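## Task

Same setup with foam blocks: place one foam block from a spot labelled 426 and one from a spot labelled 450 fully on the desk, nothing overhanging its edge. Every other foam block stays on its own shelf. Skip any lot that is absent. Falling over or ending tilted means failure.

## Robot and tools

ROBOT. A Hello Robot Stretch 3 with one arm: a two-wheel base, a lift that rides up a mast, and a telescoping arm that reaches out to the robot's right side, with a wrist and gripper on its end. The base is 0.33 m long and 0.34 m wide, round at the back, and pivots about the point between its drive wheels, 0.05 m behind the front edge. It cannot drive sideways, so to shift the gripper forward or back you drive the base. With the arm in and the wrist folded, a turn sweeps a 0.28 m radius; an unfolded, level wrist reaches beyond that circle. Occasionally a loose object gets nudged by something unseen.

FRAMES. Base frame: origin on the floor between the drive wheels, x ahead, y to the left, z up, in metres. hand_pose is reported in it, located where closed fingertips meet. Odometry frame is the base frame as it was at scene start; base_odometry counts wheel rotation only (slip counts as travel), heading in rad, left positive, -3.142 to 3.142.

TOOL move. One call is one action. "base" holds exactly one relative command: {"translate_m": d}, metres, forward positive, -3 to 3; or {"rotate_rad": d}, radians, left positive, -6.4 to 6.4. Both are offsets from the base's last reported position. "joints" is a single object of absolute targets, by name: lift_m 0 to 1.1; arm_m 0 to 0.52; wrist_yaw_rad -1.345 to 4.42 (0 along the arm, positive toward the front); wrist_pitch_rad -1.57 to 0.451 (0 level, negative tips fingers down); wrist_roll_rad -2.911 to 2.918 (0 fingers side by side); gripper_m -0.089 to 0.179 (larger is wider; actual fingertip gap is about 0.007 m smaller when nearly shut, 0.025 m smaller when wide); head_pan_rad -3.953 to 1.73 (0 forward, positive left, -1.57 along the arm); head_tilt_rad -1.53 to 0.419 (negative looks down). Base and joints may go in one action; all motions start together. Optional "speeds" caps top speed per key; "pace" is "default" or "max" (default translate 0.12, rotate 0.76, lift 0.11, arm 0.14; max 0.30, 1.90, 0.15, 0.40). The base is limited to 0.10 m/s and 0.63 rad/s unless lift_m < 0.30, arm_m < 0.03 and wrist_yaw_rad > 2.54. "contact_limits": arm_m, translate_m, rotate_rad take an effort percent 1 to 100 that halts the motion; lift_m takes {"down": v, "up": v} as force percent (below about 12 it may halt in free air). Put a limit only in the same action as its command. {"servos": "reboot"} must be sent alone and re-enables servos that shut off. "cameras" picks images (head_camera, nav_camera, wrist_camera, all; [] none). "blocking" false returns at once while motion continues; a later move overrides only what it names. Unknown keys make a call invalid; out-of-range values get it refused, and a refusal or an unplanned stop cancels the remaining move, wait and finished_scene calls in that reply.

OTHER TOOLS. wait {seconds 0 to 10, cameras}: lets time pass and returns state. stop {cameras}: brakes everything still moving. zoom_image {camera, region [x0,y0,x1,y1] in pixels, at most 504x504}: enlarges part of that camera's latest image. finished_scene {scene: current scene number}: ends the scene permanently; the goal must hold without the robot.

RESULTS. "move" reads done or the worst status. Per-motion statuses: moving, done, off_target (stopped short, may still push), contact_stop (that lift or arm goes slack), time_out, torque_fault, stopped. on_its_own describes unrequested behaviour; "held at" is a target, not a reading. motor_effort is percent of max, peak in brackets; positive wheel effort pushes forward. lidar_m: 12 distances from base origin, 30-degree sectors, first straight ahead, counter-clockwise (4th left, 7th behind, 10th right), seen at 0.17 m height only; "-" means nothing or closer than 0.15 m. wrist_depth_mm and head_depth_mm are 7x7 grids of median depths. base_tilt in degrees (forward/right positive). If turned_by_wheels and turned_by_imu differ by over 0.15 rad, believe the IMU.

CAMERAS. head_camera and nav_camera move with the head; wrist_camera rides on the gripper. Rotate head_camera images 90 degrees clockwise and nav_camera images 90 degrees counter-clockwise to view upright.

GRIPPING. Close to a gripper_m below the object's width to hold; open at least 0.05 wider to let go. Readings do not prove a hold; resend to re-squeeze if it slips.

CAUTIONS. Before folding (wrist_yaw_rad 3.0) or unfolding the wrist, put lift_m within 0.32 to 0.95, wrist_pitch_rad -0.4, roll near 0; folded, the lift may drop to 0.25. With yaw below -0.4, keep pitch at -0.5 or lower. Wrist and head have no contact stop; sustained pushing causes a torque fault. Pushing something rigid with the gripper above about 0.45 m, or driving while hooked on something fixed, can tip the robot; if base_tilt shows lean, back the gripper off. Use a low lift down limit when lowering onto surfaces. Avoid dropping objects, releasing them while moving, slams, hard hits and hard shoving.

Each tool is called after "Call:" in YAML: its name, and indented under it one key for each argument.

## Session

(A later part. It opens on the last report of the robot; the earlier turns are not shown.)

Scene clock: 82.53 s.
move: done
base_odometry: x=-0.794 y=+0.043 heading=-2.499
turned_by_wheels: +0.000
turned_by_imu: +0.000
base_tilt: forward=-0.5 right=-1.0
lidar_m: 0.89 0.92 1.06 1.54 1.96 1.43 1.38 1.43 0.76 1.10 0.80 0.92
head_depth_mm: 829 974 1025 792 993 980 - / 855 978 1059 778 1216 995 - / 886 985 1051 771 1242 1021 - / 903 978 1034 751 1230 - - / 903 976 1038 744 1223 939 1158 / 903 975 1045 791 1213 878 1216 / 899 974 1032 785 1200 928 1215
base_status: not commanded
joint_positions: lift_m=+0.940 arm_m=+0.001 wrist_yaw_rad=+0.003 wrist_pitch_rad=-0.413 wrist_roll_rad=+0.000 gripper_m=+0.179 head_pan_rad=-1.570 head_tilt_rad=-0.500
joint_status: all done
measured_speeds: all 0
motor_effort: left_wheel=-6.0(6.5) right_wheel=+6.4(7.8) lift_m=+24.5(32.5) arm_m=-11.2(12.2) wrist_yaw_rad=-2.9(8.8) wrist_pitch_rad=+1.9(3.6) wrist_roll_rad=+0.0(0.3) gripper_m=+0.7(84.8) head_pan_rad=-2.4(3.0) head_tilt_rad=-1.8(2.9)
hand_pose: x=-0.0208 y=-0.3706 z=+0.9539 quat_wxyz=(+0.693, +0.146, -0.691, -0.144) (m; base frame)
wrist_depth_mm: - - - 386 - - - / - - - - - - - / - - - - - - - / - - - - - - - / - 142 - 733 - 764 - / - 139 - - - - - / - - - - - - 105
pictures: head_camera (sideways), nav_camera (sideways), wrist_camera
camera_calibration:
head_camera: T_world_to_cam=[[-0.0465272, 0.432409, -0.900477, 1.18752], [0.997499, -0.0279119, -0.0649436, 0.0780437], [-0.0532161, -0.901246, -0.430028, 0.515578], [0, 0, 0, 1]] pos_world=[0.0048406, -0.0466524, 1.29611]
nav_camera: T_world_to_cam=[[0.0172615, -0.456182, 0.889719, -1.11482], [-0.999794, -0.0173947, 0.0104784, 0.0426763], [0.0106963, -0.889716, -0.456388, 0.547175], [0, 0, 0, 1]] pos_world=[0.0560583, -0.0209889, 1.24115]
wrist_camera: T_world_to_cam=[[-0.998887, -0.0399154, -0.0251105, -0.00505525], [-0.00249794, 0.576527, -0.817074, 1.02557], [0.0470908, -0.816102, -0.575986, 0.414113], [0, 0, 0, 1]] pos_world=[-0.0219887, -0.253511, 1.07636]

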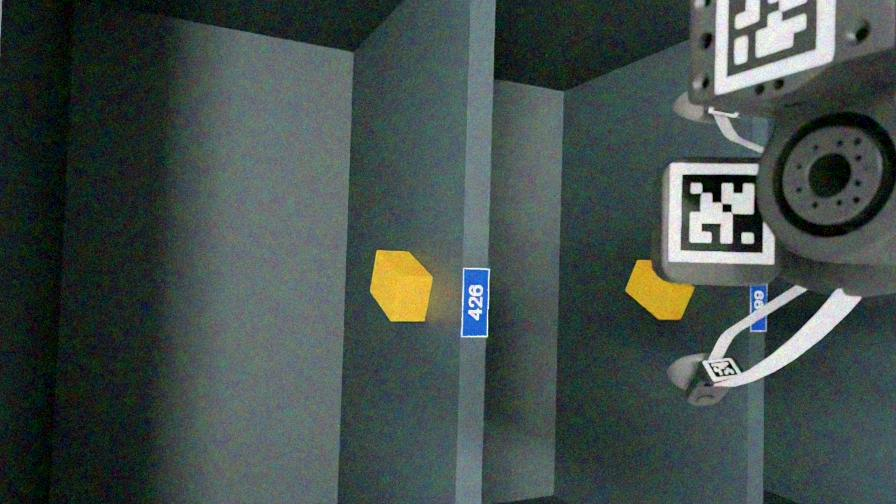

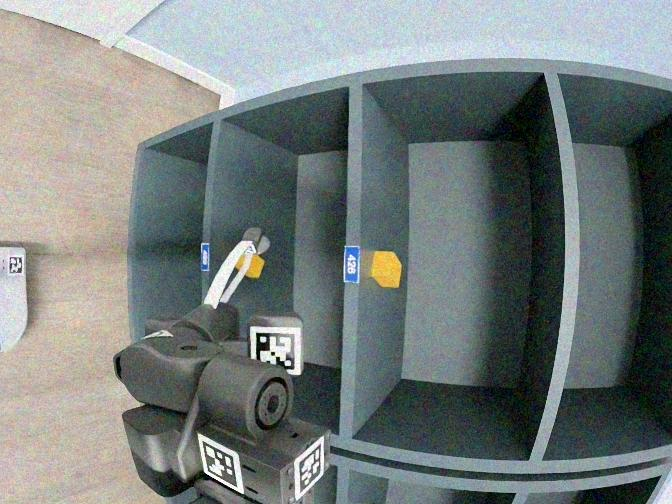

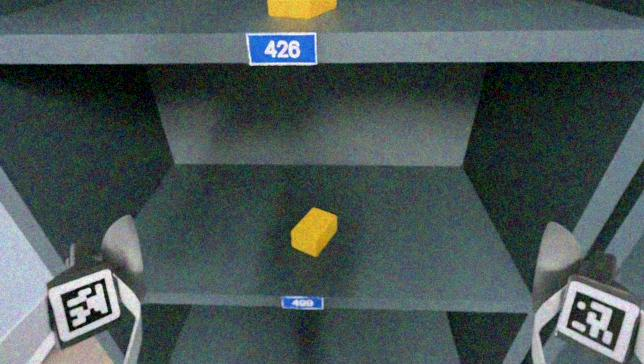

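Call:
move:
  joints: {"lift_m":1.07,"wrist_pitch_rad":-0.55}
  pace: "max"
  cameras: ["wrist_camera"]

Scene clock: 90.43 s.
move: done
base_odometry: x=-0.794 y=+0.043 heading=-2.499
turned_by_wheels: +0.000
turned_by_imu: +0.000
base_tilt: forward=-0.3 right=-1.3
lidar_m: 0.89 0.92 1.06 1.54 1.97 1.43 1.38 1.43 0.75 1.10 0.80 0.92
head_depth_mm: 827 974 - - - - - / 855 980 1042 - - - - / 884 978 1039 - - - - / 906 980 1037 745 1229 - 1196 / 904 976 1034 745 1241 915 1216 / 902 974 1036 790 1221 937 1215 / 900 978 1033 785 1204 933 1209
base_status: not commanded
joint_positions: lift_m=+1.070 arm_m=+0.001 wrist_yaw_rad=+0.003 wrist_pitch_rad=-0.561 wrist_roll_rad=+0.000 gripper_m=+0.179 head_pan_rad=-1.570 head_tilt_rad=-0.500
joint_status: all done
measured_speeds: all 0
motor_effort: left_wheel=-5.7(6.3) right_wheel=+7.1(7.6) lift_m=+25.7(32.7) arm_m=-9.6(10.2) wrist_yaw_rad=-2.7(4.7) wrist_pitch_rad=+1.7(3.1) wrist_roll_rad=+0.1(0.3) gripper_m=+0.7(1.0) head_pan_rad=-1.9(2.4) head_tilt_rad=-1.4(2.4)
hand_pose: x=-0.0210 y=-0.3497 z=+1.0521 quat_wxyz=(+0.680, +0.197, -0.679, -0.195) (m; base frame)
wrist_depth_mm: - - - 494 - - - / - - - - - - - / - - - - - - - / - - - - - - - / - 142 - - - 799 - / - 139 - - - - - / - - - - - - 105
pictures: wrist_camera
camera_calibration:
wrist_camera: T_world_to_cam=[[-0.998911, -0.0354782, -0.0303129, 0.00518171], [-0.00259355, 0.690798, -0.723043, 1.03479], [0.0465924, -0.722177, -0.690138, 0.640616], [0, 0, 0, 1]] pos_world=[-0.021988, -0.252006, 1.19046]

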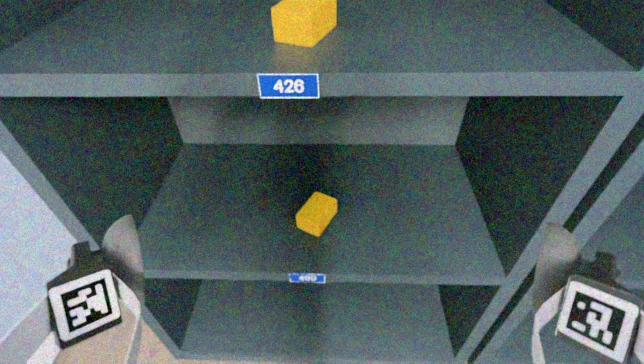

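Call:
move:
  base: {"translate_m":0.163}
  joints: {"lift_m":1.098,"wrist_yaw_rad":-0.56}
  cameras: []

Call:
move:
  joints: {"arm_m":0.38}
  speeds: {"arm_m":0.25}
  cameras: ["wrist_camera","head_camera"]

Scene clock: 108.27 s.
move: done
base_odometry: x=-0.924 y=-0.055 heading=-2.499
turned_by_wheels: +0.000
turned_by_imu: +0.000
base_tilt: forward=-0.4 right=-1.3
lidar_m: 0.73 0.75 1.01 1.00 2.19 1.60 1.54 1.57 0.85 1.10 0.71 0.75
head_depth_mm: 821 - - - - - - / 845 - - - - - - / 875 - - - - - 1179 / 905 977 1040 810 - - 1165 / 903 979 1032 752 1237 912 1220 / 902 976 1035 789 1188 935 1210 / 808 877 895 783 930 883 1001
base_status: done
joint_positions: lift_m=+1.098 arm_m=+0.001 wrist_yaw_rad=-0.557 wrist_pitch_rad=-0.561 wrist_roll_rad=+0.000 gripper_m=+0.179 head_pan_rad=-1.570 head_tilt_rad=-0.500
joint_status: all done
measured_speeds: all 0
motor_effort: left_wheel=+5.1(8.3) right_wheel=+4.7(11.5) lift_m=+29.3(31.5) arm_m=-7.8(8.7) wrist_yaw_rad=-4.0(5.8) wrist_pitch_rad=+1.6(1.7) wrist_roll_rad=-0.1(0.3) gripper_m=+0.7(1.1) head_pan_rad=-1.4(2.0) head_tilt_rad=-0.6(2.0)
hand_pose: x=-0.1295 y=-0.3187 z=+1.0800 quat_wxyz=(+0.600, +0.002, -0.707, -0.375) (m; base frame)
wrist_depth_mm: - - - - - - - / - - - - - - - / - - - - - - - / - - - - 959 - - / - 142 821 - - - - / - 126 - - - - - / - - - - - - 105
pictures: none
No camera images: "cameras" was empty.

Scene clock: 111.83 s.
move: done
base_odometry: x=-0.924 y=-0.055 heading=-2.499
turned_by_wheels: +0.000
turned_by_imu: +0.000
base_tilt: forward=-0.2 right=-1.1
lidar_m: 0.73 0.75 1.01 1.01 2.19 1.59 1.54 1.57 0.84 1.10 0.71 0.75
head_depth_mm: 701 1004 1053 740 1245 966 1229 / 729 434 1039 767 1248 961 1241 / 745 409 495 752 1238 957 1231 / 902 942 505 761 1226 944 1236 / 906 974 1033 750 1221 944 1221 / 901 974 1038 792 1191 935 1221 / 808 878 889 783 930 882 1004
base_status: not commanded
joint_positions: lift_m=+1.098 arm_m=+0.380 wrist_yaw_rad=-0.557 wrist_pitch_rad=-0.561 wrist_roll_rad=+0.000 gripper_m=+0.179 head_pan_rad=-1.570 head_tilt_rad=-0.500
joint_status: all done
measured_speeds: all 0
motor_effort: left_wheel=+5.3(5.7) right_wheel=+4.2(5.3) lift_m=+27.8(29.6) arm_m=+12.2(14.6) wrist_yaw_rad=-3.3(4.6) wrist_pitch_rad=+1.6(1.7) wrist_roll_rad=+0.1(0.3) gripper_m=+0.7(1.1) head_pan_rad=-0.6(1.4) head_tilt_rad=-0.5(2.0)
hand_pose: x=-0.1295 y=-0.6981 z=+1.0800 quat_wxyz=(+0.600, +0.002, -0.707, -0.375) (m; base frame)
wrist_depth_mm: - - - - - - - / - - - - - - - / - - - - - - - / - - - - - - - / - 143 - - - - - / - 126 - - - - - / - - - - - - 105
pictures: head_camera (sideways), wrist_camera
camera_calibration:
head_camera: T_world_to_cam=[[-0.0465272, 0.432409, -0.900477, 1.18752], [0.997499, -0.0279119, -0.0649436, 0.0780437], [-0.0532161, -0.901246, -0.430028, 0.515578], [0, 0, 0, 1]] pos_world=[0.0048406, -0.0466524, 1.29611]
wrist_camera: T_world_to_cam=[[-0.865109, 0.500666, -0.0303282, 0.276916], [0.364964, 0.586844, -0.722783, 1.27011], [-0.344075, -0.636355, -0.690409, 0.42301], [0, 0, 0, 1]] pos_world=[-0.0784358, -0.614816, 1.21846]

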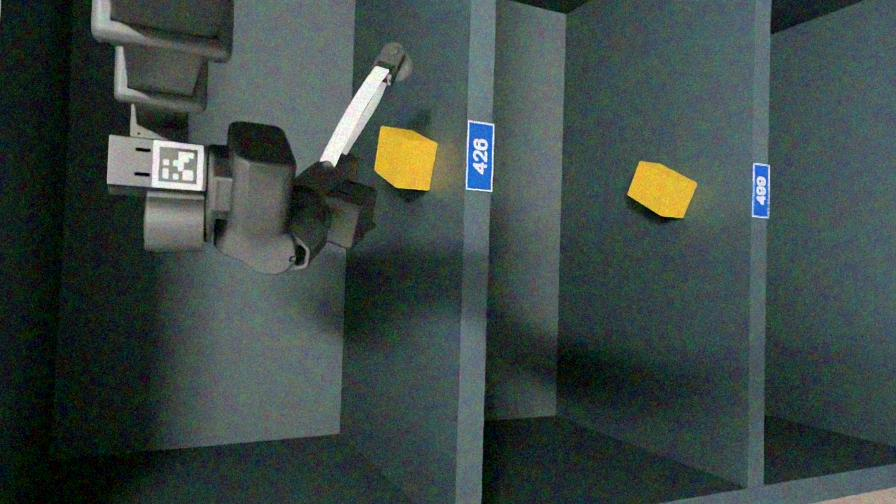

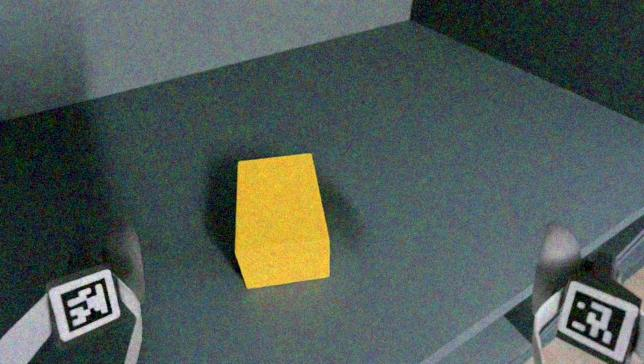

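Call:
move:
  base: {"translate_m":-0.027}
  joints: {"wrist_yaw_rad":-0.42,"arm_m":0.445}
  cameras: ["wrist_camera","head_camera"]

Scene clock: 131.23 s.
move: done
base_odometry: x=-0.903 y=-0.039 heading=-2.499
turned_by_wheels: +0.000
turned_by_imu: +0.000
base_tilt: forward=-0.4 right=-1.2
lidar_m: 0.75 0.78 1.01 1.53 2.16 1.57 1.51 1.57 0.83 1.10 0.72 0.78
head_depth_mm: 705 1006 1061 787 1211 967 1212 / 850 480 1041 776 1245 954 1242 / 748 465 953 747 1238 953 1232 / 906 502 947 760 1230 947 1224 / 903 973 1037 748 1221 945 1221 / 903 974 1035 788 1203 935 1218 / 853 948 968 783 1014 902 1058
base_status: done
joint_positions: lift_m=+1.098 arm_m=+0.445 wrist_yaw_rad=-0.423 wrist_pitch_rad=-0.561 wrist_roll_rad=+0.000 gripper_m=+0.179 head_pan_rad=-1.570 head_tilt_rad=-0.500
joint_status: all done
measured_speeds: all 0
motor_effort: left_wheel=-6.4(9.7) right_wheel=-5.5(11.0) lift_m=+26.9(27.4) arm_m=+12.3(14.3) wrist_yaw_rad=+0.4(5.0) wrist_pitch_rad=+1.6(1.7) wrist_roll_rad=-0.1(0.4) gripper_m=+0.3(1.2) head_pan_rad=-0.3(0.8) head_tilt_rad=-0.5(1.2)
hand_pose: x=-0.1053 y=-0.7761 z=+1.0800 quat_wxyz=(+0.624, +0.049, -0.705, -0.334) (m; base frame)
wrist_depth_mm: 333 - - - - - - / - - - - - - - / - - - - - - - / - - - - - - - / - 142 - - - - - / - 126 - 194 - - - / - - - 177 176 - 105
pictures: head_camera (sideways), wrist_camera
camera_calibration:
head_camera: T_world_to_cam=[[-0.0465272, 0.432409, -0.900477, 1.18752], [0.997499, -0.0279119, -0.0649436, 0.0780437], [-0.0532161, -0.901246, -0.430028, 0.515578], [0, 0, 0, 1]] pos_world=[0.0048406, -0.0466524, 1.29611]
wrist_camera: T_world_to_cam=[[-0.92451, 0.379947, -0.030365, 0.236975], [0.282862, 0.630512, -0.722802, 1.33227], [-0.255481, -0.676827, -0.690387, 0.359652], [0, 0, 0, 1]] pos_world=[-0.0658799, -0.68663, 1.21846]

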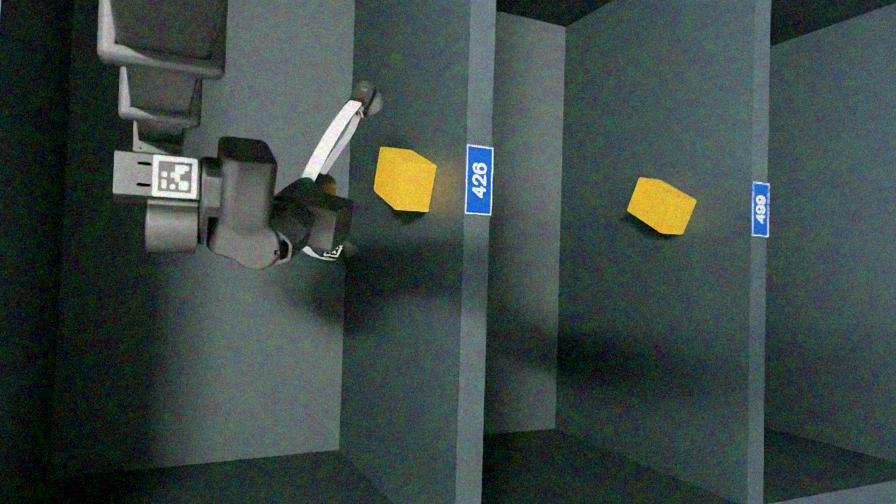

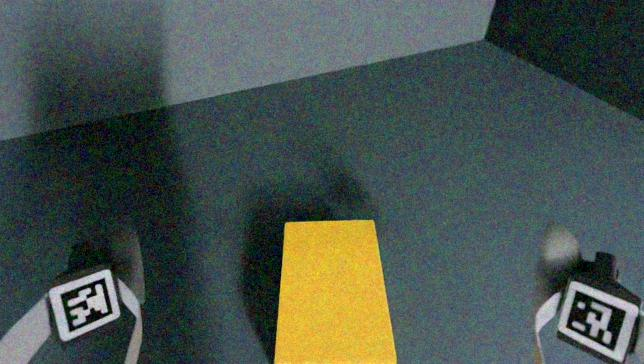

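Call:
move:
  joints: {"lift_m":1.043}
  contact_limits: {"lift_m":{"down":14}}
  cameras: ["wrist_camera"]

Call:
move:
  joints: {"gripper_m":0.03}
  cameras: ["wrist_camera"]

Call:
move:
  joints: {"lift_m":1.095}
  cameras: ["wrist_camera"]

Scene clock: 141.97 s.
move: done
base_odometry: x=-0.903 y=-0.039 heading=-2.499
turned_by_wheels: +0.000
turned_by_imu: +0.000
base_tilt: forward=-0.3 right=-1.1
lidar_m: 0.75 0.78 1.01 1.53 2.17 1.57 1.51 1.57 0.83 1.10 0.72 0.78
head_depth_mm: 833 967 985 786 1207 966 1211 / 862 955 976 732 1241 961 1243 / 890 943 502 740 1240 952 1233 / 900 962 525 757 1229 949 1223 / 905 972 1035 751 1222 941 1221 / 900 976 1033 789 1210 935 1215 / 853 951 966 781 1013 904 1059
base_status: not commanded
joint_positions: lift_m=+1.043 arm_m=+0.445 wrist_yaw_rad=-0.423 wrist_pitch_rad=-0.561 wrist_roll_rad=+0.000 gripper_m=+0.179 head_pan_rad=-1.570 head_tilt_rad=-0.500
joint_status: all done
measured_speeds: all 0
motor_effort: left_wheel=-6.9(6.9) right_wheel=-4.8(5.5) lift_m=+24.1(27.0) arm_m=+7.7(9.3) wrist_yaw_rad=+1.9(3.0) wrist_pitch_rad=+1.6(1.7) wrist_roll_rad=+0.0(0.3) gripper_m=+0.2(1.0) head_pan_rad=+0.6(1.1) head_tilt_rad=-0.3(0.9)
contact_limits: lift_m down 14 (down: maximum 72; up: maximum 65)
hand_pose: x=-0.1053 y=-0.7761 z=+1.0250 quat_wxyz=(+0.624, +0.049, -0.705, -0.334) (m; base frame)
wrist_depth_mm: 332 - - - - - - / - - - - - - - / - - - - - - - / - - - 181 - - - / - 142 - 157 152 - - / - 126 - 137 - - - / - 165 166 148 160 162 105
pictures: wrist_camera
camera_calibration:
wrist_camera: T_world_to_cam=[[-0.92451, 0.379947, -0.030365, 0.235305], [0.282862, 0.630512, -0.722802, 1.29252], [-0.255481, -0.676827, -0.690387, 0.32168], [0, 0, 0, 1]] pos_world=[-0.0658799, -0.68663, 1.16346]

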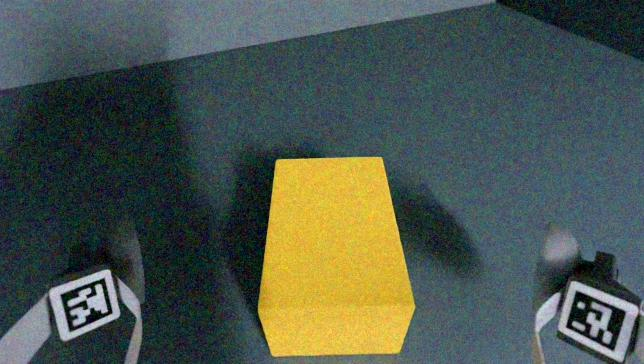

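Scene clock: 144.00 s.
move: done
base_odometry: x=-0.903 y=-0.039 heading=-2.499
turned_by_wheels: +0.000
turned_by_imu: +0.000
base_tilt: forward=-0.2 right=-1.1
lidar_m: 0.75 0.78 1.01 1.53 2.15 1.57 1.51 1.56 0.83 1.10 0.73 0.78
head_depth_mm: 836 968 981 783 1208 962 1215 / 860 956 973 778 1245 959 1237 / 894 945 501 735 1237 956 1233 / 904 962 525 754 1223 947 1226 / 899 978 1035 754 1219 941 1220 / 902 974 1034 789 1208 937 1210 / 855 951 965 782 1007 903 1068
base_status: not commanded
joint_positions: lift_m=+1.043 arm_m=+0.445 wrist_yaw_rad=-0.423 wrist_pitch_rad=-0.561 wrist_roll_rad=+0.000 gripper_m=+0.031 head_pan_rad=-1.570 head_tilt_rad=-0.500
joint_status: all done
measured_speeds: all 0
motor_effort: left_wheel=-6.4(7.0) right_wheel=-5.6(5.6) lift_m=+24.3(24.5) arm_m=+5.4(7.7) wrist_yaw_rad=+2.2(2.8) wrist_pitch_rad=+1.5(1.7) wrist_roll_rad=+0.1(0.4) gripper_m=-11.0(83.3) head_pan_rad=+0.7(1.3) head_tilt_rad=+1.2(1.2)
contact_limits: lift_m down 14 (down: maximum 72; up: maximum 65)
hand_pose: x=-0.1053 y=-0.7761 z=+1.0250 quat_wxyz=(+0.624, +0.049, -0.705, -0.334) (m; base frame)
wrist_depth_mm: 332 - - - - - - / - - - - - - - / - - - - - - - / - - - 181 - - - / - - 155 156 149 - - / - - 129 138 127 - - / - 98 165 148 159 162 168
pictures: wrist_camera
camera_calibration:
wrist_camera: T_world_to_cam=[[-0.92451, 0.379947, -0.030365, 0.235305], [0.282862, 0.630512, -0.722802, 1.29252], [-0.255481, -0.676827, -0.690387, 0.32168], [0, 0, 0, 1]] pos_world=[-0.0658799, -0.68663, 1.16346]

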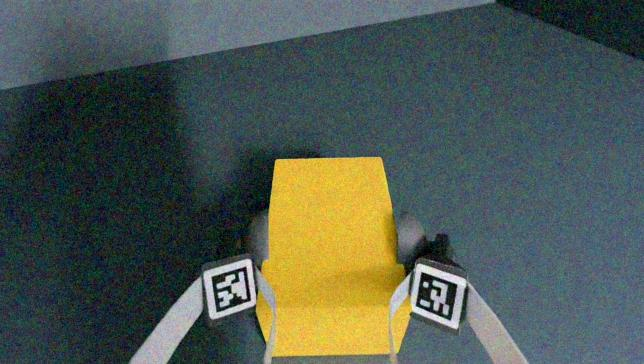

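Scene clock: 145.30 s.
move: done
base_odometry: x=-0.903 y=-0.039 heading=-2.499
turned_by_wheels: +0.000
turned_by_imu: +0.000
base_tilt: forward=-0.2 right=-1.2
lidar_m: 0.75 0.78 1.01 1.53 2.16 1.57 1.51 1.56 0.83 1.10 0.72 0.78
head_depth_mm: 829 1017 1059 786 1210 965 1214 / 861 480 1052 777 1248 955 1245 / 750 469 661 767 1240 953 1229 / 902 938 947 758 1231 951 1226 / 899 976 1031 751 1216 941 1220 / 902 974 1034 786 1208 937 1219 / 854 952 966 782 1014 905 1057
base_status: not commanded
joint_positions: lift_m=+1.095 arm_m=+0.445 wrist_yaw_rad=-0.423 wrist_pitch_rad=-0.563 wrist_roll_rad=+0.000 gripper_m=+0.031 head_pan_rad=-1.570 head_tilt_rad=-0.500
joint_status: all done
measured_speeds: all 0
motor_effort: left_wheel=-6.5(7.0) right_wheel=-4.9(5.7) lift_m=+28.7(32.0) arm_m=+3.3(5.4) wrist_yaw_rad=+1.1(3.5) wrist_pitch_rad=+1.9(2.0) wrist_roll_rad=-0.2(0.3) gripper_m=-11.4(11.8) head_pan_rad=+0.5(1.6) head_tilt_rad=+0.4(1.2)
hand_pose: x=-0.1052 y=-0.7758 z=+1.0766 quat_wxyz=(+0.623, +0.050, -0.705, -0.335) (m; base frame)
wrist_depth_mm: 332 - - - - - - / - - - - - - - / - - - - - - - / - - - 181 - - - / - - 155 157 150 - - / - - 129 137 128 - - / - 98 - 141 135 - -
pictures: wrist_camera
camera_calibration:
wrist_camera: T_world_to_cam=[[-0.924499, 0.37997, -0.0303995, 0.236936], [0.283355, 0.631696, -0.721575, 1.32932], [-0.254974, -0.675709, -0.691669, 0.3598], [0, 0, 0, 1]] pos_world=[-0.0658809, -0.686632, 1.21527]

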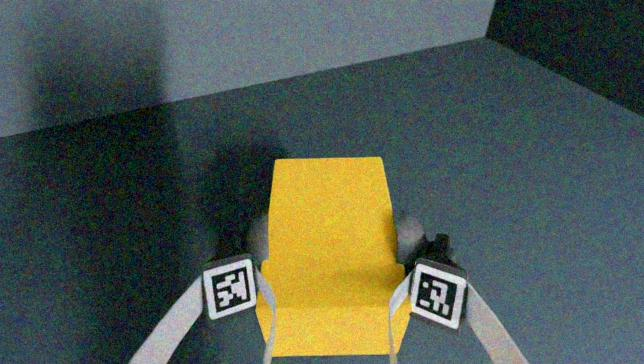

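Call:
move:
  joints: {"arm_m":0.02}
  speeds: {"arm_m":0.25}
  cameras: []

Call:
move:
  base: {"rotate_rad":1.976}
  joints: {"wrist_yaw_rad":0.8,"lift_m":0.93}
  cameras: []

Call:
move:
  base: {"translate_m":0.7}
  joints: {"wrist_yaw_rad":1.4}
  cameras: ["wrist_camera"]

Call:
move:
  base: {"translate_m":0.584}
  cameras: []

Call:
move:
  base: {"rotate_rad":-0.405}
  joints: {"wrist_yaw_rad":0.0}

Scene clock: 168.33 s.
move: done
base_odometry: x=-0.903 y=-0.039 heading=-2.499
turned_by_wheels: +0.000
turned_by_imu: +0.000
base_tilt: forward=-0.5 right=-1.1
lidar_m: 0.75 0.78 1.01 1.52 2.16 1.57 1.51 1.57 0.83 1.10 0.73 0.78
head_depth_mm: 827 - - - - - 1212 / 857 - - - - - 1239 / 890 - - - - - 1238 / 904 975 1036 811 - - 1230 / 904 976 1040 752 1219 941 1219 / 901 975 1039 789 1212 937 1217 / 854 955 964 784 1011 903 1063
base_status: not commanded
joint_positions: lift_m=+1.095 arm_m=+0.020 wrist_yaw_rad=-0.423 wrist_pitch_rad=-0.563 wrist_roll_rad=+0.000 gripper_m=+0.031 head_pan_rad=-1.570 head_tilt_rad=-0.500
joint_status: all done
measured_speeds: all 0
motor_effort: left_wheel=-6.5(7.2) right_wheel=-5.2(5.9) lift_m=+25.1(27.7) arm_m=-12.5(14.5) wrist_yaw_rad=+2.0(3.4) wrist_pitch_rad=+1.9(2.1) wrist_roll_rad=+0.0(0.4) gripper_m=-11.1(11.8) head_pan_rad=+1.6(2.4) head_tilt_rad=+1.2(1.9)
hand_pose: x=-0.1051 y=-0.3508 z=+1.0766 quat_wxyz=(+0.623, +0.050, -0.705, -0.335) (m; base frame)
wrist_depth_mm: - - - - - - - / - - - - - - - / - - 442 - - - - / - - - 181 846 - - / - - 155 157 152 - - / - - 129 137 127 - - / - 98 - 148 156 - -
pictures: none
No camera images: "cameras" was empty.

Scene clock: 172.57 s.
move: done
base_odometry: x=-0.903 y=-0.039 heading=-0.524
turned_by_wheels: +1.976
turned_by_imu: +1.944
base_tilt: forward=-0.3 right=-1.3
lidar_m: 2.52 1.65 1.51 1.53 0.98 1.10 0.73 0.81 0.75 0.76 0.97 1.01
head_depth_mm: 593 632 680 735 801 - - / 610 656 708 771 837 908 - / 636 683 739 803 885 967 - / 660 712 773 844 935 1030 - / 686 742 806 887 984 1083 - / 708 775 851 946 1059 1183 - / 765 835 916 1018 1148 1262 375
base_status: done
joint_positions: lift_m=+0.930 arm_m=+0.020 wrist_yaw_rad=+0.797 wrist_pitch_rad=-0.563 wrist_roll_rad=+0.000 gripper_m=+0.031 head_pan_rad=-1.570 head_tilt_rad=-0.500
joint_status: all done
measured_speeds: all 0
motor_effort: left_wheel=-9.2(13.4) right_wheel=+8.4(12.5) lift_m=+24.7(25.9) arm_m=-12.2(13.0) wrist_yaw_rad=+2.0(5.4) wrist_pitch_rad=+2.1(2.1) wrist_roll_rad=-0.2(0.3) gripper_m=-11.2(11.6) head_pan_rad=+2.8(3.0) head_tilt_rad=+1.4(2.1)
hand_pose: x=+0.1243 y=-0.3074 z=+0.9115 quat_wxyz=(+0.703, +0.445, -0.549, +0.082) (m; base frame)
wrist_depth_mm: - - - - - - 477 / - - - - - - 525 / - - - - - - 577 / - - - 181 - - - / - - 159 156 156 - - / - - 128 137 128 834 - / - 99 978 148 156 955 -
pictures: none
No camera images: "cameras" was empty.

Scene clock: 180.70 s.
move: done
base_odometry: x=-0.297 y=-0.389 heading=-0.524
turned_by_wheels: +0.000
turned_by_imu: +0.000
base_tilt: forward=-0.3 right=-1.4
lidar_m: 2.10 1.37 1.25 1.26 1.58 1.32 1.42 1.10 1.01 0.64 0.93 0.96
head_depth_mm: 820 872 939 1016 1112 - - / 847 909 977 1064 1160 - - / 877 943 1018 1119 1211 1324 - / 912 983 1071 1157 934 1378 1296 / 946 1027 1115 1204 925 716 990 / 988 1071 1172 1250 919 710 611 / 1035 1121 1230 1286 911 708 -
base_status: done
joint_positions: lift_m=+0.930 arm_m=+0.020 wrist_yaw_rad=+1.397 wrist_pitch_rad=-0.563 wrist_roll_rad=+0.000 gripper_m=+0.031 head_pan_rad=-1.570 head_tilt_rad=-0.500
joint_status: all done
measured_speeds: all 0
motor_effort: left_wheel=+3.2(8.3) right_wheel=+8.3(13.7) lift_m=+29.4(30.1) arm_m=-6.4(12.5) wrist_yaw_rad=+2.7(5.0) wrist_pitch_rad=+2.0(2.1) wrist_roll_rad=-0.2(0.3) gripper_m=-11.2(11.8) head_pan_rad=+3.5(3.9) head_tilt_rad=+1.5(3.3)
hand_pose: x=+0.1793 y=-0.2003 z=+0.9115 quat_wxyz=(+0.647, +0.587, -0.393, +0.286) (m; base frame)
wrist_depth_mm: - - - - - - - / - - - - - - - / - - - - - - - / - - - 180 - - - / - - 159 157 154 - - / - - 129 138 127 - - / - 99 973 148 149 - -
pictures: wrist_camera
camera_calibration:
wrist_camera: T_world_to_cam=[[-0.14046, -0.98962, -0.0303718, -0.138684], [-0.682345, 0.118983, -0.721283, 0.836215], [0.71741, -0.080587, -0.691975, 0.652091], [0, 0, 0, 1]] pos_world=[0.0832912, -0.184191, 1.05017]

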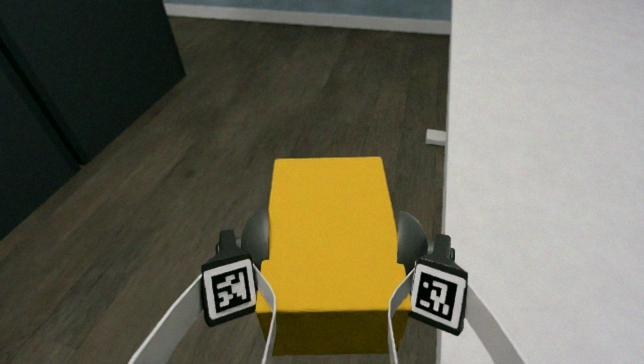

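Scene clock: 187.67 s.
move: done
base_odometry: x=+0.209 y=-0.681 heading=-0.524
turned_by_wheels: +0.000
turned_by_imu: +0.000
base_tilt: forward=-0.4 right=-1.2
lidar_m: 1.73 1.14 1.04 1.05 1.30 1.84 2.00 1.36 0.78 0.68 0.96 2.44
head_depth_mm: 991 1059 1143 1221 955 - - / 1035 1102 1191 1256 947 - - / 1071 1146 1241 1291 938 773 - / 1113 1195 1295 1339 934 740 1238 / 1158 1247 1358 1315 924 714 1239 / 1204 1300 1425 1296 916 734 1322 / 1257 1364 1501 1291 912 781 -
base_status: done
joint_positions: lift_m=+0.930 arm_m=+0.020 wrist_yaw_rad=+1.397 wrist_pitch_rad=-0.563 wrist_roll_rad=+0.000 gripper_m=+0.031 head_pan_rad=-1.570 head_tilt_rad=-0.500
joint_status: not commanded
measured_speeds: all 0
motor_effort: left_wheel=+3.0(8.7) right_wheel=+9.1(13.5) lift_m=+28.6(29.9) arm_m=-1.2(6.6) wrist_yaw_rad=+2.7(3.4) wrist_pitch_rad=+2.0(2.1) wrist_roll_rad=+0.0(0.3) gripper_m=-11.0(11.7) head_pan_rad=+3.1(4.2) head_tilt_rad=+2.9(3.8)
hand_pose: x=+0.1793 y=-0.2003 z=+0.9115 quat_wxyz=(+0.647, +0.587, -0.393, +0.286) (m; base frame)
wrist_depth_mm: - - - - - - - / - - - - - - - / - - - - - - - / - - - 180 - - - / - - 159 157 155 - - / - - 128 137 127 - - / - 99 986 148 156 - -
pictures: none
No camera images: "cameras" was empty.

Scene clock: 189.43 s.
move: done
base_odometry: x=+0.209 y=-0.681 heading=-0.929
turned_by_wheels: -0.405
turned_by_imu: -0.398
base_tilt: forward=-0.2 right=-1.2
lidar_m: 2.43 1.50 1.08 1.04 1.07 1.45 1.83 1.78 1.30 0.78 0.68 1.30
head_depth_mm: 1038 1117 1224 1339 1470 - - / 1034 1119 1220 1315 950 806 - / 1027 1117 1216 1276 939 704 - / 1027 1113 1203 1267 934 285 - / 1022 1109 1212 1272 926 716 632 / 1021 1101 1201 1264 920 710 630 / 1019 1100 1198 1260 913 707 627
base_status: done
joint_positions: lift_m=+0.930 arm_m=+0.020 wrist_yaw_rad=+0.003 wrist_pitch_rad=-0.563 wrist_roll_rad=+0.000 gripper_m=+0.031 head_pan_rad=-1.570 head_tilt_rad=-0.500
joint_status: all done
measured_speeds: all 0
motor_effort: left_wheel=+8.5(12.4) right_wheel=-9.9(12.7) lift_m=+29.0(29.4) arm_m=-0.2(1.4) wrist_yaw_rad=-3.2(6.6) wrist_pitch_rad=+2.0(2.1) wrist_roll_rad=+0.2(0.3) gripper_m=-10.8(11.7) head_pan_rad=+2.9(3.8) head_tilt_rad=+3.3(3.7)
hand_pose: x=-0.0210 y=-0.3688 z=+0.9115 quat_wxyz=(+0.680, +0.198, -0.679, -0.196) (m; base frame)
wrist_depth_mm: - - - - - - - / - - - - - - - / - - - - - - - / - - - 180 - - - / - - 155 156 150 - - / - - 129 138 128 - - / - 99 994 148 157 972 985
pictures: head_camera (sideways), nav_camera (sideways), wrist_camera
camera_calibration:
head_camera: T_world_to_cam=[[-0.0466566, 0.432398, -0.900475, 1.18752], [0.997509, -0.0275842, -0.0649298, 0.0780406], [-0.0529144, -0.901261, -0.430034, 0.515584], [0, 0, 0, 1]] pos_world=[0.00484107, -0.0466522, 1.29611]
nav_camera: T_world_to_cam=[[0.0173979, -0.456178, 0.889718, -1.11483], [-0.999789, -0.0176341, 0.0105089, 0.0426343], [0.0108954, -0.889714, -0.456389, 0.547164], [0, 0, 0, 1]] pos_world=[0.0560594, -0.0209895, 1.24115]
wrist_camera: T_world_to_cam=[[-0.998911, -0.0353965, -0.0304034, 0.000361197], [-0.00259054, 0.692641, -0.721278, 0.945324], [0.0465893, -0.720413, -0.691978, 0.532261], [0, 0, 0, 1]] pos_world=[-0.021988, -0.27131, 1.05017]

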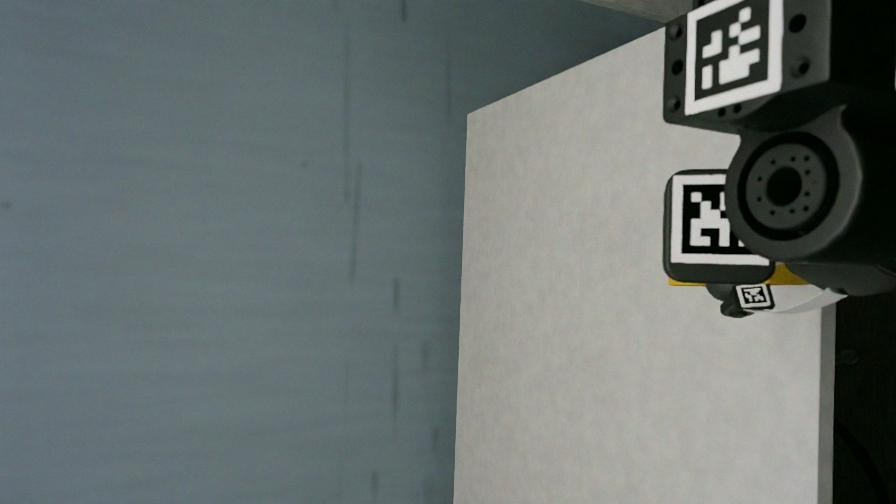

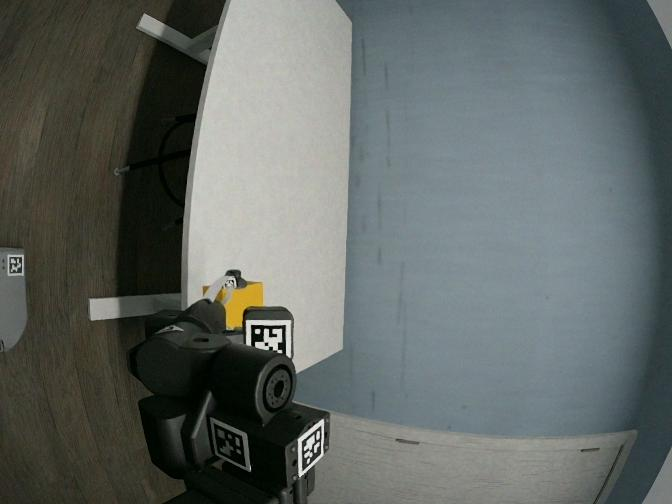

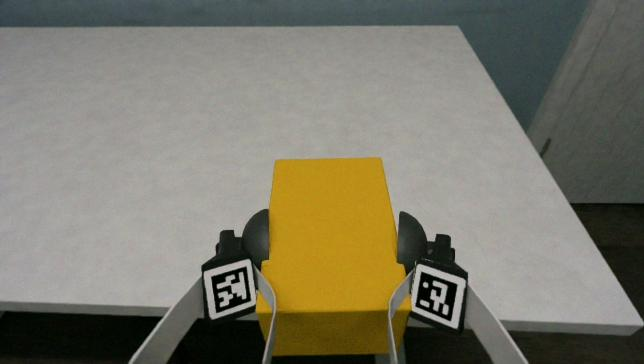

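Call:
move:
  joints: {"arm_m":0.26,"lift_m":0.82}
  cameras: []

Call:
move:
  joints: {"lift_m":0.72}
  speeds: {"lift_m":0.03}
  contact_limits: {"lift_m":{"down":13}}
  cameras: ["wrist_camera"]

Scene clock: 199.37 s.
move: done
base_odometry: x=+0.209 y=-0.681 heading=-0.929
turned_by_wheels: +0.000
turned_by_imu: +0.000
base_tilt: forward=-0.5 right=-1.0
lidar_m: 2.44 1.50 1.09 1.04 1.07 1.45 1.83 1.78 1.30 0.78 0.68 1.29
head_depth_mm: 1030 1119 1218 1346 1475 355 291 / 1031 1122 1219 1315 451 355 623 / 1028 1111 1211 1287 430 448 639 / 1025 1113 1211 1275 550 467 636 / 1025 1105 1202 1268 927 716 633 / 1024 1103 1202 1265 914 711 628 / 1017 1103 1200 1265 911 707 628
base_status: not commanded
joint_positions: lift_m=+0.820 arm_m=+0.260 wrist_yaw_rad=+0.003 wrist_pitch_rad=-0.563 wrist_roll_rad=+0.000 gripper_m=+0.031 head_pan_rad=-1.570 head_tilt_rad=-0.500
joint_status: all done
measured_speeds: all 0
motor_effort: left_wheel=+8.1(8.8) right_wheel=-9.9(10.7) lift_m=+24.7(27.2) arm_m=+12.2(15.0) wrist_yaw_rad=-2.3(4.4) wrist_pitch_rad=+2.0(2.1) wrist_roll_rad=+0.0(0.3) gripper_m=-10.8(11.6) head_pan_rad=+2.6(3.7) head_tilt_rad=+3.5(4.4)
hand_pose: x=-0.0210 y=-0.6087 z=+0.8015 quat_wxyz=(+0.680, +0.198, -0.679, -0.196) (m; base frame)
wrist_depth_mm: - - - - - - - / - - - - - - - / - - - - - - - / - - - 181 - - - / - - 155 156 149 - - / - - 129 137 128 - - / - 98 - 141 135 - -
pictures: none
No camera images: "cameras" was empty.

Scene clock: 205.20 s.
move: contact_stop
base_odometry: x=+0.209 y=-0.681 heading=-0.929
turned_by_wheels: +0.000
turned_by_imu: +0.004
base_tilt: forward=-0.4 right=-1.0
lidar_m: 2.44 1.50 1.08 1.04 1.07 1.46 1.84 1.77 1.29 0.78 0.68 1.30
head_depth_mm: 1035 1118 1224 1337 1469 732 611 / 1028 1117 1219 1318 945 406 337 / 1026 1112 1209 1285 944 451 622 / 1029 1111 1211 1278 934 474 635 / 1028 1112 1205 1273 927 715 634 / 1025 1101 1202 1268 919 711 630 / 1023 1103 1204 1264 911 705 960
base_status: not commanded
joint_positions: lift_m=+0.757 arm_m=+0.260 wrist_yaw_rad=-0.003 wrist_pitch_rad=-0.509 wrist_roll_rad=+0.000 gripper_m=+0.031 head_pan_rad=-1.570 head_tilt_rad=-0.500
joint_status: lift_m contact_stop (moved -0.063 of -0.100)
measured_speeds: translate_m=+0.000 rotate_rad=+0.000 lift_m=+0.004 arm_m=+0.000 wrist_yaw_rad=+0.000 wrist_pitch_rad=-0.024 wrist_roll_rad=+0.000 head_pan_rad=+0.000 head_tilt_rad=+0.000
on_its_own: lift_m is slack since a contact_stop (your +0.720 is given up)
motor_effort: left_wheel=+2.3(8.5) right_wheel=-5.8(10.6) lift_m=+21.2(27.0) arm_m=+3.8(13.3) wrist_yaw_rad=+2.0(6.9) wrist_pitch_rad=-7.8(21.8) wrist_roll_rad=-0.2(0.3) gripper_m=-11.5(11.8) head_pan_rad=+2.2(3.3) head_tilt_rad=+3.9(5.1)
contact_limits: lift_m down 13 (down: maximum 72; up: maximum 65)
hand_pose: x=-0.0222 y=-0.6169 z=+0.7493 quat_wxyz=(+0.684, +0.177, -0.684, -0.180) (m; base frame)
wrist_depth_mm: - - - - - - - / - - - - - - - / - - - - - - - / - - - 174 - - - / - - 151 152 148 - - / - - 129 132 126 - - / - 98 - 128 126 106 -
pictures: wrist_camera
camera_calibration:
wrist_camera: T_world_to_cam=[[-0.999111, -0.0309657, -0.0285954, -0.0132895], [0.0014472, 0.652828, -0.757504, 1.00296], [0.0421246, -0.756873, -0.652203, 0.188846], [0, 0, 0, 1]] pos_world=[-0.0226842, -0.51224, 0.882532]

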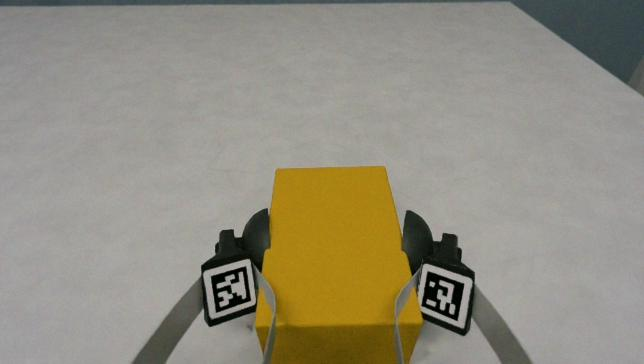

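Call:
move:
  joints: {"lift_m":0.772}
  speeds: {"lift_m":0.03}
  cameras: []

Call:
move:
  joints: {"gripper_m":0.179}
  cameras: []

Call:
move:
  joints: {"arm_m":0.01,"lift_m":0.84}
  cameras: ["wrist_camera"]

Scene clock: 212.83 s.
move: done
base_odometry: x=+0.209 y=-0.681 heading=-0.929
turned_by_wheels: +0.000
turned_by_imu: +0.000
base_tilt: forward=-0.4 right=-1.1
lidar_m: 2.44 1.49 1.08 1.04 1.07 1.46 1.83 1.77 1.30 0.78 0.68 1.30
head_depth_mm: 1035 1114 1218 1342 1475 731 320 / 1031 1117 1214 1326 947 396 327 / 1029 1113 1214 1286 942 445 639 / 1027 1100 1208 1278 931 466 634 / 1024 1106 1204 1264 925 718 633 / 1023 1107 1206 1265 918 707 630 / 1019 1106 1198 1264 911 708 627
base_status: not commanded
joint_positions: lift_m=+0.772 arm_m=+0.260 wrist_yaw_rad=-0.003 wrist_pitch_rad=-0.562 wrist_roll_rad=+0.000 gripper_m=+0.031 head_pan_rad=-1.570 head_tilt_rad=-0.500
joint_status: all done
measured_speeds: all 0
motor_effort: left_wheel=+2.5(2.7) right_wheel=-4.6(5.8) lift_m=+27.7(31.5) arm_m=-7.6(7.6) wrist_yaw_rad=+1.4(3.7) wrist_pitch_rad=+1.7(6.2) wrist_roll_rad=-0.2(0.2) gripper_m=-11.3(11.4) head_pan_rad=+2.1(2.6) head_tilt_rad=+4.1(5.0)
hand_pose: x=-0.0221 y=-0.6090 z=+0.7538 quat_wxyz=(+0.679, +0.195, -0.679, -0.197) (m; base frame)
wrist_depth_mm: - - - - - - - / - - - - - - - / - - - - - - - / - - - 177 - - - / - - 154 153 148 - - / - - 129 135 126 - - / - 99 124 130 126 - -
pictures: none
No camera images: "cameras" was empty.

Scene clock: 214.87 s.
move: done
base_odometry: x=+0.209 y=-0.681 heading=-0.929
turned_by_wheels: +0.000
turned_by_imu: +0.000
base_tilt: forward=-0.3 right=-1.2
lidar_m: 2.44 1.50 1.08 1.04 1.07 1.45 1.83 1.77 1.30 0.78 0.68 1.30
head_depth_mm: 1032 1115 1212 1339 1456 732 320 / 1032 1116 1210 1316 946 396 327 / 1027 1113 1205 1274 940 445 638 / 1028 1108 1203 1281 934 466 635 / 1027 1106 1201 1273 925 694 633 / 1026 1104 1202 1265 917 711 628 / 1017 1103 1200 1262 912 708 628
base_status: not commanded
joint_positions: lift_m=+0.772 arm_m=+0.260 wrist_yaw_rad=-0.003 wrist_pitch_rad=-0.562 wrist_roll_rad=+0.000 gripper_m=+0.179 head_pan_rad=-1.570 head_tilt_rad=-0.500
joint_status: all done
measured_speeds: all 0
motor_effort: left_wheel=+2.0(2.7) right_wheel=-4.7(5.7) lift_m=+24.0(27.8) arm_m=-10.3(10.8) wrist_yaw_rad=+1.7(3.4) wrist_pitch_rad=+1.8(1.9) wrist_roll_rad=-0.1(0.3) gripper_m=+0.9(84.0) head_pan_rad=+2.4(2.8) head_tilt_rad=+3.7(4.9)
hand_pose: x=-0.0221 y=-0.6090 z=+0.7538 quat_wxyz=(+0.679, +0.195, -0.679, -0.197) (m; base frame)
wrist_depth_mm: - - - - - - - / - - - - - - - / - - - - - - - / - - - 176 - - - / - 143 - 157 152 - - / - 126 - 138 - - - / - - - 129 128 - 105
pictures: none
No camera images: "cameras" was empty.

Scene clock: 217.93 s.
move: done
base_odometry: x=+0.209 y=-0.681 heading=-0.929
turned_by_wheels: +0.000
turned_by_imu: +0.000
base_tilt: forward=-0.2 right=-1.2
lidar_m: 2.44 1.50 1.08 1.04 1.07 1.46 1.83 1.77 1.29 0.78 0.68 1.30
head_depth_mm: 1034 1123 1217 1343 1467 735 645 / 1028 1115 1209 1313 946 729 624 / 1025 1115 1218 1275 939 723 620 / 1029 1111 1203 1276 932 699 314 / 1028 1113 1202 1271 927 713 632 / 1021 1106 1212 1265 923 711 612 / 1023 1102 1200 1266 911 705 627
base_status: not commanded
joint_positions: lift_m=+0.840 arm_m=+0.010 wrist_yaw_rad=-0.003 wrist_pitch_rad=-0.562 wrist_roll_rad=+0.000 gripper_m=+0.179 head_pan_rad=-1.570 head_tilt_rad=-0.500
joint_status: all done
measured_speeds: all 0
motor_effort: left_wheel=+2.2(2.5) right_wheel=-5.0(6.0) lift_m=+27.9(32.3) arm_m=-11.9(14.3) wrist_yaw_rad=+2.5(3.3) wrist_pitch_rad=+1.8(1.9) wrist_roll_rad=+0.0(0.5) gripper_m=+0.4(1.1) head_pan_rad=+1.8(2.5) head_tilt_rad=+3.8(5.1)
hand_pose: x=-0.0221 y=-0.3590 z=+0.8218 quat_wxyz=(+0.679, +0.195, -0.679, -0.197) (m; base frame)
wrist_depth_mm: - - - - - - - / - - - - - - - / - - - - - - - / - - - - - - - / - 143 - - - - - / 122 141 - - - - - / 914 921 930 939 910 910 105
pictures: wrist_camera
camera_calibration:
wrist_camera: T_world_to_cam=[[-0.999091, -0.0299246, -0.0303746, -0.00121608], [0.00124142, 0.691648, -0.722234, 0.87444], [0.0426211, -0.721615, -0.690982, 0.47592], [0, 0, 0, 1]] pos_world=[-0.0225847, -0.26141, 0.960365]

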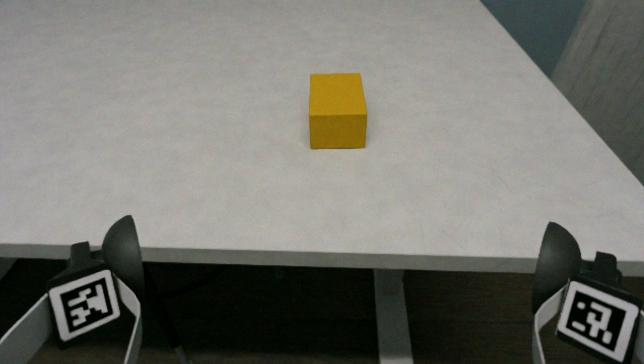

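Call:
move:
  joints: {"wrist_pitch_rad":-0.4,"wrist_yaw_rad":3.0,"gripper_m":0.03,"head_pan_rad":1.57,"head_tilt_rad":-0.6,"arm_m":0.0}
  pace: "max"
  cameras: []

Call:
move:
  joints: {"lift_m":0.28}
  base: {"translate_m":0.4}
  pace: "max"
  cameras: []

Call:
move:
  base: {"translate_m":1.5}
  pace: "max"
  cameras: ["nav_camera"]

Scene clock: 238.13 s.
move: done
base_odometry: x=+0.209 y=-0.681 heading=-0.929
turned_by_wheels: +0.000
turned_by_imu: +0.000
base_tilt: forward=-0.4 right=-1.1
lidar_m: 2.44 1.49 1.08 1.04 1.07 1.45 1.83 1.77 1.30 0.78 0.68 1.29
head_depth_mm: 847 935 1038 1167 1328 1459 1246 / 843 935 1036 1161 1333 1455 1235 / 848 933 1034 1163 1328 1447 1233 / 844 927 1029 1163 1326 1437 1234 / 848 928 1029 1165 1326 1447 1218 / 845 926 1030 1154 1322 1449 1246 / 843 923 1025 1156 1326 1448 -
base_status: not commanded
joint_positions: lift_m=+0.840 arm_m=+0.001 wrist_yaw_rad=+2.997 wrist_pitch_rad=-0.421 wrist_roll_rad=+0.000 gripper_m=+0.030 head_pan_rad=+1.578 head_tilt_rad=-0.600
joint_status: all done
measured_speeds: translate_m=+0.000 rotate_rad=+0.000 lift_m=+0.000 arm_m=+0.000 wrist_yaw_rad=+0.000 wrist_pitch_rad=+0.000 wrist_roll_rad=+0.000 head_pan_rad=-0.024 head_tilt_rad=+0.000
motor_effort: left_wheel=+2.1(2.8) right_wheel=-5.0(6.1) lift_m=+24.2(25.7) arm_m=-11.0(13.9) wrist_yaw_rad=+1.6(6.2) wrist_pitch_rad=+3.4(6.2) wrist_roll_rad=-0.1(0.3) gripper_m=+0.3(84.6) head_pan_rad=-3.2(5.4) head_tilt_rad=-5.1(8.8)
hand_pose: x=+0.0110 y=+0.0761 z=+0.8520 quat_wxyz=(+0.198, +0.700, +0.098, +0.679) (m; base frame)
wrist_depth_mm: - 137 - - - - - / - 148 - - - - - / - 161 - - - - - / - 187 - - - - - / - - 207 - - - - / - - 130 146 130 - - / - - 264 - 963 - -
pictures: none
No camera images: "cameras" was empty.

Scene clock: 242.90 s.
move: done
base_odometry: x=+0.448 y=-1.002 heading=-0.929
turned_by_wheels: +0.000
turned_by_imu: +0.000
base_tilt: forward=-0.2 right=-1.1
lidar_m: 2.05 2.11 1.09 1.05 1.08 1.46 2.23 1.76 0.85 0.58 0.78 1.74
head_depth_mm: 859 943 1052 1180 1347 1480 1247 / 856 942 1046 1177 1347 1468 1238 / 867 953 1047 1176 1344 1470 1235 / 852 935 1043 1195 1366 1454 1227 / 850 935 1037 1171 1331 1452 1224 / 848 930 1036 1166 1330 1445 1216 / 849 934 1031 1156 1326 1446 1237
base_status: done
joint_positions: lift_m=+0.280 arm_m=+0.001 wrist_yaw_rad=+2.998 wrist_pitch_rad=-0.420 wrist_roll_rad=+0.000 gripper_m=+0.030 head_pan_rad=+1.570 head_tilt_rad=-0.600
joint_status: all done
measured_speeds: all 0
motor_effort: left_wheel=+4.4(11.6) right_wheel=-0.8(11.0) lift_m=+29.1(29.1) arm_m=-8.0(11.5) wrist_yaw_rad=+2.5(3.1) wrist_pitch_rad=+3.2(3.4) wrist_roll_rad=+0.0(0.5) gripper_m=+0.5(1.3) head_pan_rad=-3.5(3.6) head_tilt_rad=-5.3(6.1)
hand_pose: x=+0.0109 y=+0.0763 z=+0.2923 quat_wxyz=(+0.197, +0.700, +0.097, +0.679) (m; base frame)
wrist_depth_mm: - 137 - - - - - / - 147 - - - - - / 924 162 838 881 882 858 864 / 731 187 654 704 698 700 695 / 600 577 207 567 588 574 570 / 506 509 130 149 130 492 492 / 278 279 256 269 411 432 430
pictures: none
No camera images: "cameras" was empty.

Scene clock: 249.30 s.
move: done
base_odometry: x=+1.346 y=-2.203 heading=-0.929
turned_by_wheels: +0.000
turned_by_imu: +0.002
base_tilt: forward=-0.3 right=-1.1
lidar_m: 0.56 0.58 0.78 2.08 1.32 1.49 3.71 1.12 1.14 1.22 0.80 0.58
head_depth_mm: 1493 1455 1444 1416 1397 1376 1222 / 2032 2096 2051 2026 1790 1503 1241 / 2097 2299 2565 2486 1852 1484 1231 / 2080 2274 2552 2455 1832 1474 1230 / 2086 2279 2516 2421 1822 1451 1226 / 2078 2294 2574 2393 1786 1456 1214 / 2069 2207 1494 1507 1542 1477 1239
base_status: done
joint_positions: lift_m=+0.280 arm_m=+0.001 wrist_yaw_rad=+2.998 wrist_pitch_rad=-0.420 wrist_roll_rad=+0.000 gripper_m=+0.030 head_pan_rad=+1.570 head_tilt_rad=-0.600
joint_status: not commanded
measured_speeds: all 0
motor_effort: left_wheel=-0.4(15.8) right_wheel=+5.8(12.2) lift_m=+24.8(29.5) arm_m=-4.2(8.4) wrist_yaw_rad=+0.8(3.0) wrist_pitch_rad=+3.2(3.3) wrist_roll_rad=-0.1(0.3) gripper_m=+0.2(1.2) head_pan_rad=-2.7(3.7) head_tilt_rad=-5.2(5.8)
hand_pose: x=+0.0109 y=+0.0763 z=+0.2923 quat_wxyz=(+0.197, +0.700, +0.097, +0.679) (m; base frame)
wrist_depth_mm: - 137 - - - - - / - 148 - - - - - / 910 162 858 892 885 843 - / 730 187 653 709 697 696 666 / 594 572 207 566 576 576 579 / 508 505 130 148 130 496 486 / 280 280 256 268 414 432 428
pictures: nav_camera (sideways)
camera_calibration:
nav_camera: T_world_to_cam=[[-0.0165954, 0.542675, 0.839779, -1.04954], [0.999818, 0.0169034, 0.00883479, 0.0325416], [-0.00940072, 0.839772, -0.542857, 0.659775], [0, 0, 0, 1]] pos_world=[-0.0437507, 0.0149461, 1.23925]

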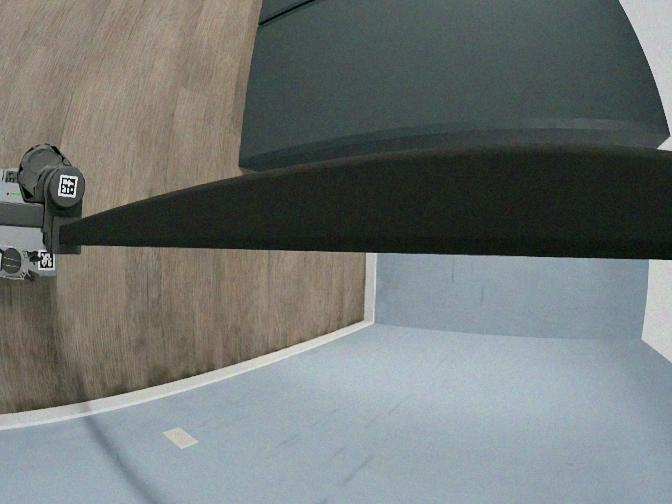

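Call:
move:
  base: {"rotate_rad":1.571}
  joints: {"head_pan_rad":0,"head_tilt_rad":-0.5}
  pace: "max"
  cameras: ["nav_camera","head_camera"]

Scene clock: 269.43 s.
move: done
base_odometry: x=+1.346 y=-2.203 heading=+0.642
turned_by_wheels: +1.571
turned_by_imu: +1.539
base_tilt: forward=-0.4 right=-1.1
lidar_m: 1.93 1.16 1.46 3.68 1.13 1.11 1.22 0.82 0.59 0.56 0.57 0.77
head_depth_mm: 1384 1374 1361 1355 1339 1324 1256 / 1949 1902 1893 1868 1834 1596 1314 / 2104 2317 2459 2657 2088 1604 1308 / 2111 2260 2486 2631 2083 1603 1309 / 2076 2239 2446 2613 2046 1588 1289 / 2079 2248 2448 2621 2037 1572 1286 / 2072 2218 2407 2451 1625 1528 1288
base_status: done
joint_positions: lift_m=+0.280 arm_m=+0.001 wrist_yaw_rad=+2.998 wrist_pitch_rad=-0.420 wrist_roll_rad=+0.000 gripper_m=+0.030 head_pan_rad=-0.008 head_tilt_rad=-0.500
joint_status: all done
measured_speeds: translate_m=+0.000 rotate_rad=+0.000 lift_m=+0.000 arm_m=+0.000 wrist_yaw_rad=+0.000 wrist_pitch_rad=+0.000 wrist_roll_rad=+0.000 head_pan_rad=+0.024 head_tilt_rad=+0.000
motor_effort: left_wheel=-6.0(14.9) right_wheel=+8.5(14.5) lift_m=+26.1(26.3) arm_m=-11.4(11.4) wrist_yaw_rad=+2.4(2.9) wrist_pitch_rad=+3.1(3.4) wrist_roll_rad=-0.2(0.3) gripper_m=+0.6(0.8) head_pan_rad=+3.7(5.3) head_tilt_rad=+3.8(8.1)
hand_pose: x=+0.0109 y=+0.0763 z=+0.2923 quat_wxyz=(+0.197, +0.700, +0.097, +0.679) (m; base frame)
wrist_depth_mm: - 137 - - - - - / - 148 - - - - - / 976 161 854 898 879 870 863 / 724 187 644 709 700 699 687 / 600 574 207 564 586 579 576 / 503 510 130 148 130 493 486 / 278 279 256 269 413 431 428
pictures: head_camera (sideways), nav_camera (sideways)
camera_calibration:
head_camera: T_world_to_cam=[[-0.43311, -0.0429559, -0.900317, 1.18969], [0.036056, 0.997239, -0.0649255, 0.0839137], [0.900619, -0.0605817, -0.430365, 0.51019], [0, 0, 0, 1]] pos_world=[0.0527545, -0.00166954, 1.29611]
nav_camera: T_world_to_cam=[[0.456606, 0.013516, 0.889566, -1.11735], [0.00912627, -0.999903, 0.010508, 0.0364169], [0.889622, 0.00332041, -0.456685, 0.542125], [0, 0, 0, 1]] pos_world=[0.0275692, 0.0497153, 1.24115]

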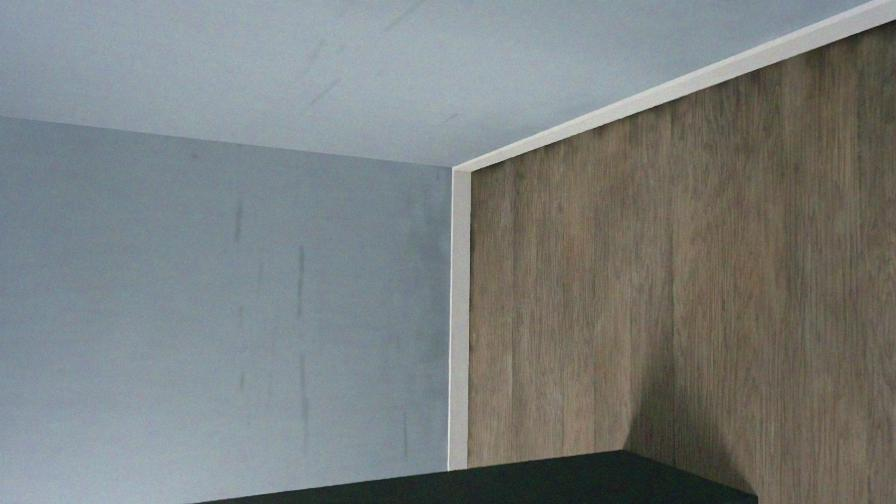

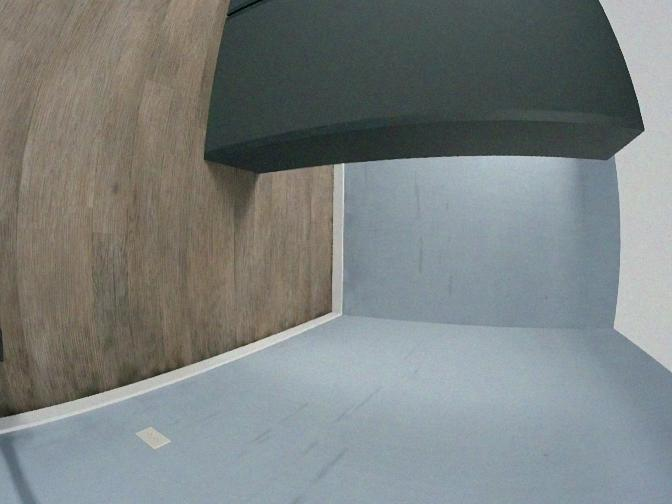

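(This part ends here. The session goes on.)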